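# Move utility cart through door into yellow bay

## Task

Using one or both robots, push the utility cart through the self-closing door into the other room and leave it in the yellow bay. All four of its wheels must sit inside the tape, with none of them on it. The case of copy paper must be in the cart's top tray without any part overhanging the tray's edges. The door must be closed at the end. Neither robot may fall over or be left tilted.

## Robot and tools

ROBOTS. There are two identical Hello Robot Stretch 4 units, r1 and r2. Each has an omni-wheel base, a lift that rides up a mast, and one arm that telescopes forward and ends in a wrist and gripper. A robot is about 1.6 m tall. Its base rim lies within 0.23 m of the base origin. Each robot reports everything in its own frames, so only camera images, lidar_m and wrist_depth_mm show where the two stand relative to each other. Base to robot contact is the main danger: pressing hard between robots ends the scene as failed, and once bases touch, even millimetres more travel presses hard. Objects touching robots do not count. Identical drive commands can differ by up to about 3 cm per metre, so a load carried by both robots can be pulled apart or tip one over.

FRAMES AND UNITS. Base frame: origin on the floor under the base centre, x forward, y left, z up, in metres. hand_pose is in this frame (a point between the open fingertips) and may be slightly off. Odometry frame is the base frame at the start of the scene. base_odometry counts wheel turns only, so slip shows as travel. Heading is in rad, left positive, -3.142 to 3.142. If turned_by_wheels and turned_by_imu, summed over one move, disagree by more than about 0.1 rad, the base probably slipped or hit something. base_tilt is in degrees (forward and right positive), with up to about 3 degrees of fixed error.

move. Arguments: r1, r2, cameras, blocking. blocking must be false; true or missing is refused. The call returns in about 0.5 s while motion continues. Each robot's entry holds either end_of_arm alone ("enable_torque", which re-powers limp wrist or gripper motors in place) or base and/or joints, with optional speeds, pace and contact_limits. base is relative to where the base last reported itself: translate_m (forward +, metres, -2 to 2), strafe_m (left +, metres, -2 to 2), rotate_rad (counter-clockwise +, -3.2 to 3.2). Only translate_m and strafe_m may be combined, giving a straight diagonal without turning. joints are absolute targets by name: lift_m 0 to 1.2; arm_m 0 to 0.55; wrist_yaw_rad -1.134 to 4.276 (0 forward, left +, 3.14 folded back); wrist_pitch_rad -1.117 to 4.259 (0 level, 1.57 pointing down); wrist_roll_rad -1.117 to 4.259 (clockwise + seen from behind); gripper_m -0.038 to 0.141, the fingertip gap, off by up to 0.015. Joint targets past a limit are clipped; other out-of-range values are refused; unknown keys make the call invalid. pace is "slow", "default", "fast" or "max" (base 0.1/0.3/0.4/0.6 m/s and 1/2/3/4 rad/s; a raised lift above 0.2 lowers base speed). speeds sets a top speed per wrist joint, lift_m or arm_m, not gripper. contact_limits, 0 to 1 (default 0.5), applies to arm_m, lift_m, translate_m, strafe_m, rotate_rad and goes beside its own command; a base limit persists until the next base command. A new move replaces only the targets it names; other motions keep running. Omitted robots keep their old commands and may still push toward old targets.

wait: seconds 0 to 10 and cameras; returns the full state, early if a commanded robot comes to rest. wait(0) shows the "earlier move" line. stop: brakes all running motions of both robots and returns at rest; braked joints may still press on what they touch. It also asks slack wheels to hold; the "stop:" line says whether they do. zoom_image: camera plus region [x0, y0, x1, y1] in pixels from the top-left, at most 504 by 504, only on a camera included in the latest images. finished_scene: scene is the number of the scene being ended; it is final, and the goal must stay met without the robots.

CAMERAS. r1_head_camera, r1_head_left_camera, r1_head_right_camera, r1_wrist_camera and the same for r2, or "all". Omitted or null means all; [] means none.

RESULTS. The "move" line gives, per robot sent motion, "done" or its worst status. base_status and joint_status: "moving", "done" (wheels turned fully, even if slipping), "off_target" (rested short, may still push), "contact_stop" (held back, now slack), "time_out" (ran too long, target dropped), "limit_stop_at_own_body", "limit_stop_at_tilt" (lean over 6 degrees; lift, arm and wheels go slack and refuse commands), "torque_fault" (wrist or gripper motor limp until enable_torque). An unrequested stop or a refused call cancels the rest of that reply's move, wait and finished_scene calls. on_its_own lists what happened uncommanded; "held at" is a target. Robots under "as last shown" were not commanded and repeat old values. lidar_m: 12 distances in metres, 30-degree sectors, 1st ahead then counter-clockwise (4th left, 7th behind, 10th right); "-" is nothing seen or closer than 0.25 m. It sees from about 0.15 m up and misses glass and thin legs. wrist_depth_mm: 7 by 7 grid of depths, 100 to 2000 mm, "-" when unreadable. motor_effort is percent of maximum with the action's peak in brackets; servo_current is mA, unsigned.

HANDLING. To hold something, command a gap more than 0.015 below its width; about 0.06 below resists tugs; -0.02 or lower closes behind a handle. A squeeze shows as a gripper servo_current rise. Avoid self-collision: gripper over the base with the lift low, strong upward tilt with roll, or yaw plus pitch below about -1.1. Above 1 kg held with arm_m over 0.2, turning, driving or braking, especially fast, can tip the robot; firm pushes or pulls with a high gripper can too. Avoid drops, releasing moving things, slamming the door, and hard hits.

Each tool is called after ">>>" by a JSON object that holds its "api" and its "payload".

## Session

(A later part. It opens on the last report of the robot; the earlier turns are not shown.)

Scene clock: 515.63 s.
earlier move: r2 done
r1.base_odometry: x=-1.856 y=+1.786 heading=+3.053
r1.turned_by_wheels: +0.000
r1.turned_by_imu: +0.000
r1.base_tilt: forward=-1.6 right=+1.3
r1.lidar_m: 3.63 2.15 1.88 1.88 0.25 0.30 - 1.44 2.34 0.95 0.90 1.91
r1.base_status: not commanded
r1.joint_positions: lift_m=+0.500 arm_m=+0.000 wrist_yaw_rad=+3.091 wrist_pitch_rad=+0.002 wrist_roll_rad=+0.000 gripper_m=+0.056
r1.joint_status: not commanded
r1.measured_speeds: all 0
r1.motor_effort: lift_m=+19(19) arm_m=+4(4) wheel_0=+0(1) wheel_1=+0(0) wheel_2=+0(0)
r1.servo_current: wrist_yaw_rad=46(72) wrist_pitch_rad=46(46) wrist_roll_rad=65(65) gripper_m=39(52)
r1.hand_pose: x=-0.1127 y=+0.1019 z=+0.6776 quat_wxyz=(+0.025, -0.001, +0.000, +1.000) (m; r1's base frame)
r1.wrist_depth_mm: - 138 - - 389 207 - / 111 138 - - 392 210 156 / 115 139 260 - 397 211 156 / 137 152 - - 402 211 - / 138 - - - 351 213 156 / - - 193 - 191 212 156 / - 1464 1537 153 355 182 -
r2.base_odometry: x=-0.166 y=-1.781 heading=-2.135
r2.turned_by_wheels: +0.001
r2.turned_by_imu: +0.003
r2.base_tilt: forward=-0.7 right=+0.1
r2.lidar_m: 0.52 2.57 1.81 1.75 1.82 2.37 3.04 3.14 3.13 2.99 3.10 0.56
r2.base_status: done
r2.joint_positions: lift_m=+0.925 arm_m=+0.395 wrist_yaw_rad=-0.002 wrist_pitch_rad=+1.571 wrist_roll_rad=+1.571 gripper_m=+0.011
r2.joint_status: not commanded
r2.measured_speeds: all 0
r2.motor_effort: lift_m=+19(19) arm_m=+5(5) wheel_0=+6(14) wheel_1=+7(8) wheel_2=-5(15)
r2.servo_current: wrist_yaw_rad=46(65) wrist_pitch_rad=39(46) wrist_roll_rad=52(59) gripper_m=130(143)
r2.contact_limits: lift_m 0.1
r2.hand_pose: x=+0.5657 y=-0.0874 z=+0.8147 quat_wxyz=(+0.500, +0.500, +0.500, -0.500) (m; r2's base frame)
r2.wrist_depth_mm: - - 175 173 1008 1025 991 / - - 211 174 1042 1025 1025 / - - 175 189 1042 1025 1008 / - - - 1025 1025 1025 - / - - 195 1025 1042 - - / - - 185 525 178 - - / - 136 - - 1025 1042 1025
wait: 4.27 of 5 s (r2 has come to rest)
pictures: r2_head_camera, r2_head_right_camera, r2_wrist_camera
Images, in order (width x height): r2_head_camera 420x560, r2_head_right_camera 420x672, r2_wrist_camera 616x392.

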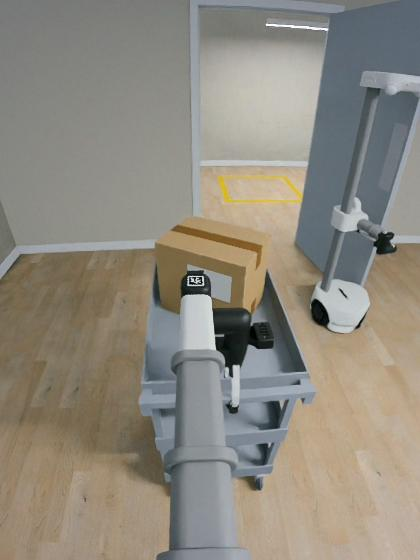

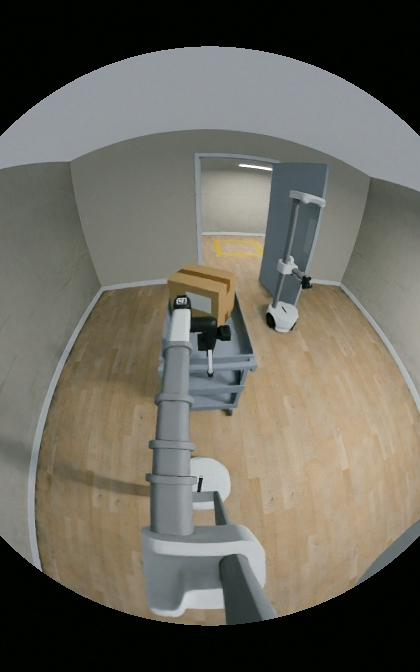

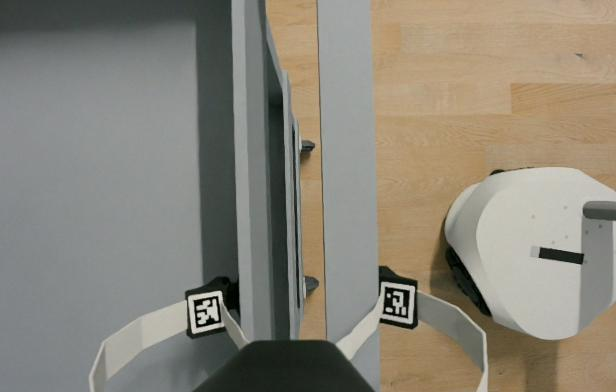

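>>> {"api": "move", "payload": {"blocking": false, "r2": {"base":{"strafe_m":0.24},"pace":"slow"}, "cameras": []}}

>>> {"api": "wait", "payload": {"seconds": 4, "cameras": []}}

>>> {"api": "move", "payload": {"blocking": false, "r2": {"base":{"rotate_rad":-0.12},"pace":"slow"}, "cameras": []}}

>>> {"api": "wait", "payload": {"seconds": 2, "cameras": ["r2_wrist_camera","r2_head_camera"]}}

>>> {"api": "move", "payload": {"blocking": false, "r2": {"base":{"translate_m":0.35,"strafe_m":0.0},"pace":"slow"}, "cameras": []}}

>>> {"api": "wait", "payload": {"seconds": 5, "cameras": ["r2_wrist_camera","r2_head_camera"]}}

Scene clock: 550.17 s.
move: r2 moving
r1: as last shown
r1.base_tilt: forward=-1.6 right=+1.2
r1.lidar_m: 3.67 2.14 1.88 1.90 0.25 0.32 - 1.45 2.37 0.96 0.91 1.92
r1.motor_effort: lift_m=+19(19) arm_m=+3(4) wheel_0=-1(1) wheel_1=+0(0) wheel_2=+0(0)
r1.servo_current: wrist_yaw_rad=52(59) wrist_pitch_rad=46(52) wrist_roll_rad=59(59) gripper_m=39(46)
r1.wrist_depth_mm: - 138 - - 387 207 - / 111 139 - - 392 210 155 / 114 139 260 - 397 211 156 / 137 152 - - 397 211 - / 138 - - - 351 213 156 / - - 194 - 190 212 157 / - 1464 1537 153 353 182 -
r2.base_odometry: x=-0.154 y=-1.788 heading=-2.135
r2.turned_by_wheels: +0.000
r2.turned_by_imu: +0.000
r2.base_tilt: forward=-0.7 right=+0.1
r2.lidar_m: 0.49 2.53 1.81 1.74 1.81 2.41 3.03 3.15 3.17 3.02 3.12 0.53
r2.base_status: strafe_m moving
r2.joint_positions: lift_m=+0.925 arm_m=+0.395 wrist_yaw_rad=-0.002 wrist_pitch_rad=+1.571 wrist_roll_rad=+1.571 gripper_m=+0.011
r2.joint_status: not commanded
r2.measured_speeds: translate_m=+0.000 strafe_m=+0.056 rotate_rad=+0.001 lift_m=+0.000 arm_m=+0.000 wrist_yaw_rad=+0.000 wrist_pitch_rad=+0.000 wrist_roll_rad=+0.000
r2.motor_effort: lift_m=+19(19) arm_m=+4(5) wheel_0=-14(14) wheel_1=+7(10) wheel_2=+0(4)
r2.servo_current: wrist_yaw_rad=46(59) wrist_pitch_rad=39(46) wrist_roll_rad=52(52) gripper_m=137(137)
r2.contact_limits: lift_m 0.1
r2.hand_pose: x=+0.5657 y=-0.0874 z=+0.8147 quat_wxyz=(+0.500, +0.500, +0.500, -0.500) (m; r2's base frame)
r2.wrist_depth_mm: - - 175 174 1025 1042 1008 / - - 208 190 1025 1025 1025 / - - - 1025 1042 1025 1025 / - - - 1025 1025 1025 - / - - 197 1042 1025 - - / - - 186 549 178 - - / - 136 - - 1042 1025 1025
pictures: none
No camera images: "cameras" was empty.

Scene clock: 553.20 s.
earlier move: r2 done
r1.base_odometry: x=-1.856 y=+1.786 heading=+3.053
r1.turned_by_wheels: +0.000
r1.turned_by_imu: +0.000
r1.base_tilt: forward=-1.6 right=+1.3
r1.lidar_m: 3.65 2.14 1.88 1.90 0.25 0.30 - 1.44 2.38 1.03 0.97 4.69
r1.base_status: not commanded
r1.joint_positions: lift_m=+0.500 arm_m=+0.000 wrist_yaw_rad=+3.091 wrist_pitch_rad=+0.002 wrist_roll_rad=+0.000 gripper_m=+0.056
r1.joint_status: not commanded
r1.measured_speeds: all 0
r1.motor_effort: lift_m=+19(19) arm_m=+4(4) wheel_0=+0(1) wheel_1=+0(0) wheel_2=+0(0)
r1.servo_current: wrist_yaw_rad=59(78) wrist_pitch_rad=39(52) wrist_roll_rad=65(65) gripper_m=39(52)
r1.hand_pose: x=-0.1127 y=+0.1019 z=+0.6776 quat_wxyz=(+0.025, -0.001, +0.000, +1.000) (m; r1's base frame)
r1.wrist_depth_mm: - 138 - - 387 208 - / 111 138 - - 394 208 156 / 115 139 260 - 399 211 156 / 137 152 - - 399 212 - / 138 - - - 353 212 156 / - - 194 - 191 213 156 / - 1430 1576 153 355 182 -
r2.base_odometry: x=+0.036 y=-1.909 heading=-2.136
r2.turned_by_wheels: +0.000
r2.turned_by_imu: -0.001
r2.base_tilt: forward=-0.7 right=+0.1
r2.lidar_m: 0.56 2.24 1.57 1.52 1.59 2.07 3.04 3.09 3.37 3.23 3.35 0.52
r2.base_status: done
r2.joint_positions: lift_m=+0.925 arm_m=+0.395 wrist_yaw_rad=-0.002 wrist_pitch_rad=+1.566 wrist_roll_rad=+1.573 gripper_m=+0.011
r2.joint_status: not commanded
r2.measured_speeds: all 0
r2.motor_effort: lift_m=+19(19) arm_m=+5(5) wheel_0=-9(16) wheel_1=+2(10) wheel_2=+0(4)
r2.servo_current: wrist_yaw_rad=46(59) wrist_pitch_rad=39(52) wrist_roll_rad=46(59) gripper_m=130(137)
r2.contact_limits: lift_m 0.1
r2.hand_pose: x=+0.5671 y=-0.0874 z=+0.8147 quat_wxyz=(+0.500, +0.502, +0.498, -0.500) (m; r2's base frame)
r2.wrist_depth_mm: - - - 184 175 1008 1008 / - - - 217 175 1025 991 / - - - 1025 175 1025 1025 / - - - 1025 176 1008 - / - - 185 1025 176 1025 - / - 160 182 1025 177 917 - / - - - - 1025 1042 991
wait: 3.03 of 4 s (r2 has come to rest)
pictures: none
No camera images: "cameras" was empty.

Scene clock: 553.70 s.
move: r2 moving
r1: as last shown
r1.lidar_m: 3.65 2.15 1.89 1.88 0.25 0.31 - 1.47 2.36 1.04 0.95 4.70
r1.motor_effort: lift_m=+19(19) arm_m=+4(4) wheel_0=+0(0) wheel_1=+0(0) wheel_2=+0(0)
r1.servo_current: wrist_yaw_rad=59(59) wrist_pitch_rad=33(52) wrist_roll_rad=46(65) gripper_m=46(46)
r1.wrist_depth_mm: - 138 - - 387 207 - / 111 138 - - 394 208 155 / 115 139 258 - 399 211 156 / 137 152 - - 399 211 - / 138 - - - 353 212 156 / - - 194 - 191 213 157 / - 1430 1537 153 353 182 -
r2.base_odometry: x=+0.036 y=-1.909 heading=-2.237
r2.turned_by_wheels: -0.101
r2.turned_by_imu: -0.098
r2.base_tilt: forward=-0.7 right=+0.0
r2.lidar_m: 0.54 2.47 1.63 1.51 1.54 1.95 3.03 3.05 3.54 3.24 3.27 0.54
r2.base_status: rotate_rad moving
r2.joint_positions: lift_m=+0.925 arm_m=+0.395 wrist_yaw_rad=-0.002 wrist_pitch_rad=+1.566 wrist_roll_rad=+1.573 gripper_m=+0.011
r2.joint_status: not commanded
r2.measured_speeds: translate_m=+0.000 strafe_m=+0.000 rotate_rad=-0.211 lift_m=+0.000 arm_m=+0.000 wrist_yaw_rad=+0.000 wrist_pitch_rad=+0.000 wrist_roll_rad=+0.000
r2.motor_effort: lift_m=+19(19) arm_m=+5(5) wheel_0=+2(12) wheel_1=+5(7) wheel_2=+8(11)
r2.servo_current: wrist_yaw_rad=52(52) wrist_pitch_rad=39(46) wrist_roll_rad=59(59) gripper_m=124(130)
r2.contact_limits: lift_m 0.1
r2.hand_pose: x=+0.5671 y=-0.0874 z=+0.8147 quat_wxyz=(+0.500, +0.502, +0.498, -0.500) (m; r2's base frame)
r2.wrist_depth_mm: - - - 1025 175 1008 1025 / - - - 500 175 1025 1008 / - - - 809 175 1008 1008 / - - - 496 176 1025 - / - - 201 820 1025 1042 - / - 167 183 500 180 153 - / - - - - 1025 1025 1025
pictures: none
No camera images: "cameras" was empty.

Scene clock: 554.17 s.
earlier move: r2 done
r1.base_odometry: x=-1.856 y=+1.786 heading=+3.053
r1.turned_by_wheels: +0.000
r1.turned_by_imu: +0.000
r1.base_tilt: forward=-1.6 right=+1.3
r1.lidar_m: 3.62 2.13 1.89 1.87 0.25 0.31 - 1.46 2.38 1.04 0.95 4.68
r1.base_status: not commanded
r1.joint_positions: lift_m=+0.500 arm_m=+0.000 wrist_yaw_rad=+3.091 wrist_pitch_rad=+0.002 wrist_roll_rad=+0.000 gripper_m=+0.056
r1.joint_status: not commanded
r1.measured_speeds: all 0
r1.motor_effort: lift_m=+19(19) arm_m=+4(4) wheel_0=+0(1) wheel_1=+0(1) wheel_2=+0(0)
r1.servo_current: wrist_yaw_rad=39(59) wrist_pitch_rad=33(52) wrist_roll_rad=39(65) gripper_m=39(46)
r1.hand_pose: x=-0.1127 y=+0.1019 z=+0.6776 quat_wxyz=(+0.025, -0.001, +0.000, +1.000) (m; r1's base frame)
r1.wrist_depth_mm: - 138 - - 387 208 - / 111 139 - - 394 209 156 / 115 139 259 - 394 211 156 / 137 152 - - 402 211 - / 138 - - - 351 212 156 / - - 194 - 191 213 157 / - 1397 1537 153 355 182 -
r2.base_odometry: x=+0.036 y=-1.909 heading=-2.254
r2.turned_by_wheels: -0.018
r2.turned_by_imu: -0.017
r2.base_tilt: forward=-0.7 right=+0.1
r2.lidar_m: 0.55 2.54 1.68 1.48 1.53 1.91 3.01 3.05 3.53 3.23 3.26 0.56
r2.base_status: done
r2.joint_positions: lift_m=+0.925 arm_m=+0.395 wrist_yaw_rad=-0.001 wrist_pitch_rad=+1.566 wrist_roll_rad=+1.573 gripper_m=+0.011
r2.joint_status: not commanded
r2.measured_speeds: all 0
r2.motor_effort: lift_m=+19(19) arm_m=+5(5) wheel_0=+6(12) wheel_1=+3(7) wheel_2=+9(11)
r2.servo_current: wrist_yaw_rad=39(59) wrist_pitch_rad=52(52) wrist_roll_rad=59(59) gripper_m=130(130)
r2.contact_limits: lift_m 0.1
r2.hand_pose: x=+0.5671 y=-0.0874 z=+0.8147 quat_wxyz=(+0.500, +0.502, +0.498, -0.500) (m; r2's base frame)
r2.wrist_depth_mm: - - - 242 174 1008 991 / - - - 264 175 1025 991 / - - - 227 174 1025 1008 / - - - 496 1025 1008 - / - - 202 197 1025 1025 - / - 166 183 500 180 153 - / - - - - 1025 1025 1025
wait: 0.47 of 2 s (r2 has come to rest)
pictures: r2_head_camera, r2_wrist_camera
Images, in order (width x height): r2_head_camera 420x560, r2_wrist_camera 616x392.

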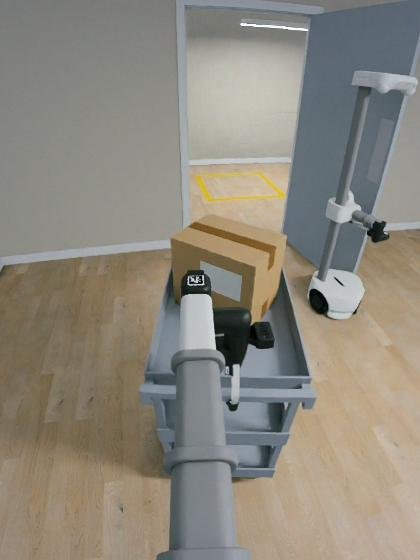

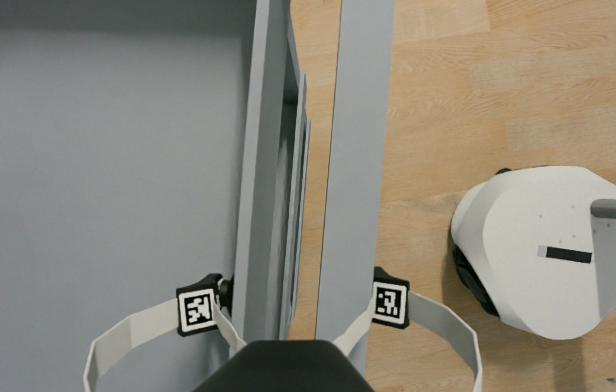

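Scene clock: 554.67 s.
move: r2 moving
r1: as last shown
r1.lidar_m: 3.66 2.17 1.88 1.89 0.25 0.30 - 1.46 2.36 1.05 0.98 4.69
r1.motor_effort: lift_m=+19(19) arm_m=+4(4) wheel_0=+0(1) wheel_1=+0(0) wheel_2=+0(0)
r1.servo_current: wrist_yaw_rad=46(65) wrist_pitch_rad=46(46) wrist_roll_rad=59(59) gripper_m=39(46)
r1.wrist_depth_mm: - 138 - - 387 208 - / 111 139 - - 394 209 156 / 115 139 260 - 397 210 155 / 137 152 - - 404 211 - / 138 - - - 351 213 156 / - - 194 - 191 212 157 / - 1499 1499 153 355 181 -
r2.base_odometry: x=+0.028 y=-1.919 heading=-2.254
r2.turned_by_wheels: +0.000
r2.turned_by_imu: +0.000
r2.base_tilt: forward=-0.7 right=+0.1
r2.lidar_m: 0.52 2.57 1.68 1.50 1.55 1.89 3.04 3.09 3.52 3.22 3.25 0.54
r2.base_status: translate_m moving; strafe_m moving
r2.joint_positions: lift_m=+0.925 arm_m=+0.395 wrist_yaw_rad=-0.001 wrist_pitch_rad=+1.567 wrist_roll_rad=+1.573 gripper_m=+0.011
r2.joint_status: not commanded
r2.measured_speeds: translate_m=+0.048 strafe_m=+0.000 rotate_rad=+0.001 lift_m=+0.000 arm_m=+0.000 wrist_yaw_rad=+0.000 wrist_pitch_rad=+0.008 wrist_roll_rad=+0.000
r2.motor_effort: lift_m=+19(19) arm_m=+5(5) wheel_0=+4(13) wheel_1=+8(8) wheel_2=-12(12)
r2.servo_current: wrist_yaw_rad=59(59) wrist_pitch_rad=39(46) wrist_roll_rad=46(65) gripper_m=124(130)
r2.contact_limits: lift_m 0.1
r2.hand_pose: x=+0.5668 y=-0.0874 z=+0.8147 quat_wxyz=(+0.500, +0.502, +0.498, -0.500) (m; r2's base frame)
r2.wrist_depth_mm: - - - 248 174 1025 1025 / - - - 1008 175 1025 1008 / - - - 508 175 1025 1025 / - - - 237 176 - - / - - 185 842 1042 - - / - 165 186 500 178 - - / - - - - 1042 1025 1025
pictures: none
No camera images: "cameras" was empty.

Scene clock: 558.97 s.
earlier move: r2 done
r1.base_odometry: x=-1.856 y=+1.786 heading=+3.053
r1.turned_by_wheels: +0.000
r1.turned_by_imu: +0.000
r1.base_tilt: forward=-1.6 right=+1.3
r1.lidar_m: 3.61 2.15 1.87 1.90 0.25 0.34 - 1.43 2.36 0.96 1.07 4.69
r1.base_status: not commanded
r1.joint_positions: lift_m=+0.500 arm_m=+0.000 wrist_yaw_rad=+3.091 wrist_pitch_rad=+0.002 wrist_roll_rad=+0.000 gripper_m=+0.056
r1.joint_status: not commanded
r1.measured_speeds: all 0
r1.motor_effort: lift_m=+19(19) arm_m=+3(4) wheel_0=+0(1) wheel_1=+0(1) wheel_2=+0(0)
r1.servo_current: wrist_yaw_rad=26(72) wrist_pitch_rad=46(52) wrist_roll_rad=52(65) gripper_m=46(46)
r1.hand_pose: x=-0.1127 y=+0.1019 z=+0.6776 quat_wxyz=(+0.025, -0.001, +0.000, +1.000) (m; r1's base frame)
r1.wrist_depth_mm: - 138 - - 387 207 - / 111 138 - - 392 209 155 / 114 139 260 - 399 211 156 / 137 152 - - 402 211 - / 138 - - - 353 213 156 / - - 193 - 191 212 157 / - 1430 1499 154 355 181 -
r2.base_odometry: x=-0.185 y=-2.181 heading=-2.253
r2.turned_by_wheels: +0.001
r2.turned_by_imu: +0.003
r2.base_tilt: forward=-0.7 right=+0.0
r2.lidar_m: 0.47 0.47 1.69 1.56 1.59 1.96 3.38 3.39 3.52 3.17 3.22 0.57
r2.base_status: done
r2.joint_positions: lift_m=+0.925 arm_m=+0.395 wrist_yaw_rad=+0.001 wrist_pitch_rad=+1.573 wrist_roll_rad=+1.567 gripper_m=+0.011
r2.joint_status: not commanded
r2.measured_speeds: all 0
r2.motor_effort: lift_m=+19(19) arm_m=+5(6) wheel_0=+8(15) wheel_1=+7(9) wheel_2=-4(17)
r2.servo_current: wrist_yaw_rad=46(59) wrist_pitch_rad=46(52) wrist_roll_rad=46(65) gripper_m=124(137)
r2.contact_limits: lift_m 0.1
r2.hand_pose: x=+0.5654 y=-0.0874 z=+0.8147 quat_wxyz=(+0.501, +0.498, +0.502, -0.499) (m; r2's base frame)
r2.wrist_depth_mm: 236 - 231 173 1008 1008 1008 / - - 236 174 1025 1025 1025 / - - 195 174 1025 1025 1008 / - - 190 175 1025 1008 - / - - 193 175 1042 - - / - - 186 212 176 153 - / - 146 - - 176 1042 1025
wait: 4.30 of 5 s (r2 has come to rest)
pictures: r2_head_camera, r2_wrist_camera
Images, in order (width x height): r2_head_camera 420x560, r2_wrist_camera 616x392.

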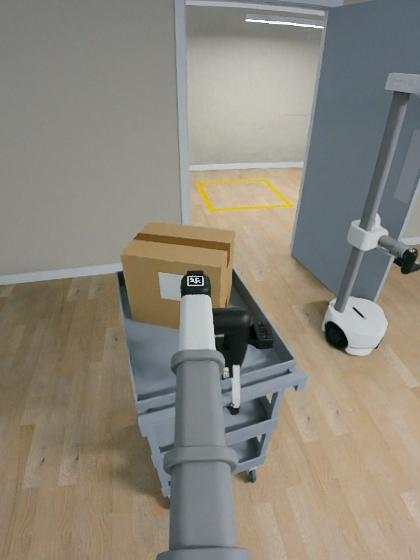

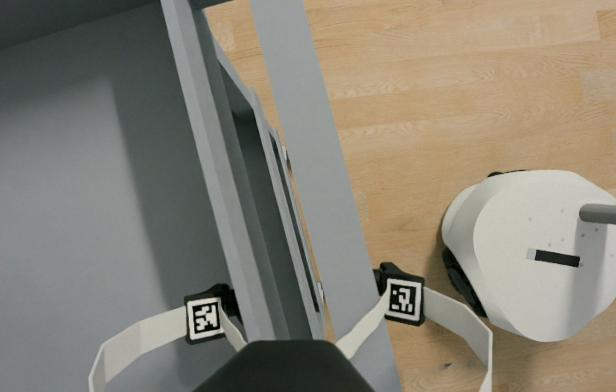

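>>> {"api": "move", "payload": {"r2": {"base":{"translate_m":-0.25,"strafe_m":0.12},"pace":"slow"}, "blocking": false, "cameras": []}}

>>> {"api": "wait", "payload": {"seconds": 5, "cameras": ["r2_head_camera","r2_wrist_camera"]}}

Scene clock: 596.60 s.
move: r2 moving
r1: as last shown
r1.lidar_m: 3.62 2.14 1.88 1.89 0.25 0.32 - 1.46 2.35 0.96 1.07 4.69
r1.motor_effort: lift_m=+19(19) arm_m=+4(4) wheel_0=+0(0) wheel_1=+0(0) wheel_2=+0(0)
r1.servo_current: wrist_yaw_rad=26(59) wrist_pitch_rad=39(46) wrist_roll_rad=39(59) gripper_m=39(46)
r1.wrist_depth_mm: - 138 - - 387 208 - / 111 139 - - 392 209 155 / 114 139 259 - 397 210 156 / 137 152 - - 397 212 - / 138 - - - 353 213 157 / - - 193 - 191 212 157 / - 1464 1537 153 353 182 -
r2.base_odometry: x=-0.172 y=-2.175 heading=-2.253
r2.turned_by_wheels: +0.000
r2.turned_by_imu: +0.000
r2.base_tilt: forward=-0.7 right=+0.1
r2.lidar_m: 0.48 0.52 1.68 1.53 1.59 1.92 3.38 3.41 3.48 3.19 3.23 0.59
r2.base_status: translate_m moving; strafe_m moving
r2.joint_positions: lift_m=+0.925 arm_m=+0.395 wrist_yaw_rad=+0.003 wrist_pitch_rad=+1.568 wrist_roll_rad=+1.567 gripper_m=+0.011
r2.joint_status: not commanded
r2.measured_speeds: translate_m=-0.048 strafe_m=+0.022 rotate_rad=-0.005 lift_m=+0.000 arm_m=+0.000 wrist_yaw_rad=+0.005 wrist_pitch_rad=-0.013 wrist_roll_rad=+0.000
r2.motor_effort: lift_m=+19(19) arm_m=+5(5) wheel_0=-2(10) wheel_1=-4(7) wheel_2=+13(13)
r2.servo_current: wrist_yaw_rad=52(59) wrist_pitch_rad=39(46) wrist_roll_rad=46(52) gripper_m=130(130)
r2.contact_limits: lift_m 0.1
r2.hand_pose: x=+0.5669 y=-0.0874 z=+0.8147 quat_wxyz=(+0.502, +0.499, +0.501, -0.498) (m; r2's base frame)
r2.wrist_depth_mm: 236 - 238 174 1008 1008 1025 / - - 228 174 1025 1008 1025 / - - 199 175 1025 1008 1008 / - - 197 175 1008 1008 - / - - 194 176 1025 - - / - - 184 176 178 150 - / - 138 - - 1042 1042 1025
pictures: none
No camera images: "cameras" was empty.

Scene clock: 600.07 s.
earlier move: r2 done
r1.base_odometry: x=-1.856 y=+1.786 heading=+3.053
r1.turned_by_wheels: +0.000
r1.turned_by_imu: +0.000
r1.base_tilt: forward=-1.6 right=+1.3
r1.lidar_m: 3.63 2.19 1.88 1.88 0.25 0.32 - 1.45 2.34 1.01 1.16 4.68
r1.base_status: not commanded
r1.joint_positions: lift_m=+0.500 arm_m=+0.000 wrist_yaw_rad=+3.091 wrist_pitch_rad=+0.002 wrist_roll_rad=+0.000 gripper_m=+0.056
r1.joint_status: not commanded
r1.measured_speeds: all 0
r1.motor_effort: lift_m=+19(20) arm_m=+4(4) wheel_0=+0(1) wheel_1=+0(0) wheel_2=+0(0)
r1.servo_current: wrist_yaw_rad=59(72) wrist_pitch_rad=39(52) wrist_roll_rad=46(72) gripper_m=39(52)
r1.hand_pose: x=-0.1127 y=+0.1019 z=+0.6776 quat_wxyz=(+0.025, -0.001, +0.000, +1.000) (m; r1's base frame)
r1.wrist_depth_mm: - 138 - - 384 207 - / 111 139 - - 392 209 156 / 115 139 259 - 397 210 156 / 137 152 - - 402 211 - / 138 - - - 351 213 156 / - - 194 - 191 212 157 / - 1464 1576 153 353 182 -
r2.base_odometry: x=+0.066 y=-2.062 heading=-2.253
r2.turned_by_wheels: +0.000
r2.turned_by_imu: +0.001
r2.base_tilt: forward=-0.6 right=+0.0
r2.lidar_m: 0.53 0.59 1.57 1.40 1.44 1.79 3.13 3.17 3.63 3.33 3.40 0.56
r2.base_status: done
r2.joint_positions: lift_m=+0.925 arm_m=+0.395 wrist_yaw_rad=+0.002 wrist_pitch_rad=+1.565 wrist_roll_rad=+1.570 gripper_m=+0.011
r2.joint_status: not commanded
r2.measured_speeds: all 0
r2.motor_effort: lift_m=+19(19) arm_m=+4(5) wheel_0=-2(11) wheel_1=-5(7) wheel_2=+7(13)
r2.servo_current: wrist_yaw_rad=46(59) wrist_pitch_rad=46(52) wrist_roll_rad=52(65) gripper_m=124(137)
r2.contact_limits: lift_m 0.1
r2.hand_pose: x=+0.5677 y=-0.0874 z=+0.8147 quat_wxyz=(+0.502, +0.501, +0.499, -0.498) (m; r2's base frame)
r2.wrist_depth_mm: - - 204 175 1008 1025 1025 / - - 206 263 1025 1008 1008 / - - 209 175 1042 1008 1025 / - - - 175 1025 1025 - / - - 210 176 1025 1025 - / - 158 185 177 179 917 - / - - - - 1025 1025 1042
wait: 3.47 of 5 s (r2 has come to rest)
pictures: r2_head_camera, r2_wrist_camera
Images, in order (width x height): r2_head_camera 420x560, r2_wrist_camera 616x392.

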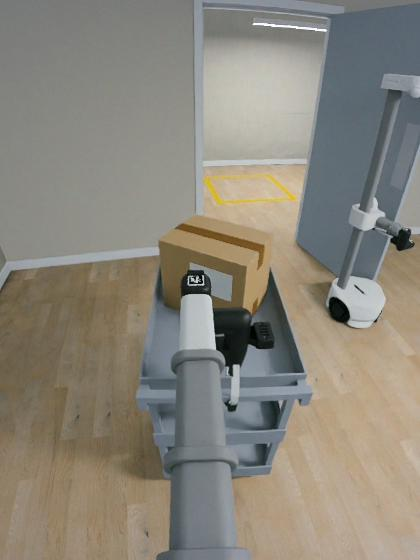

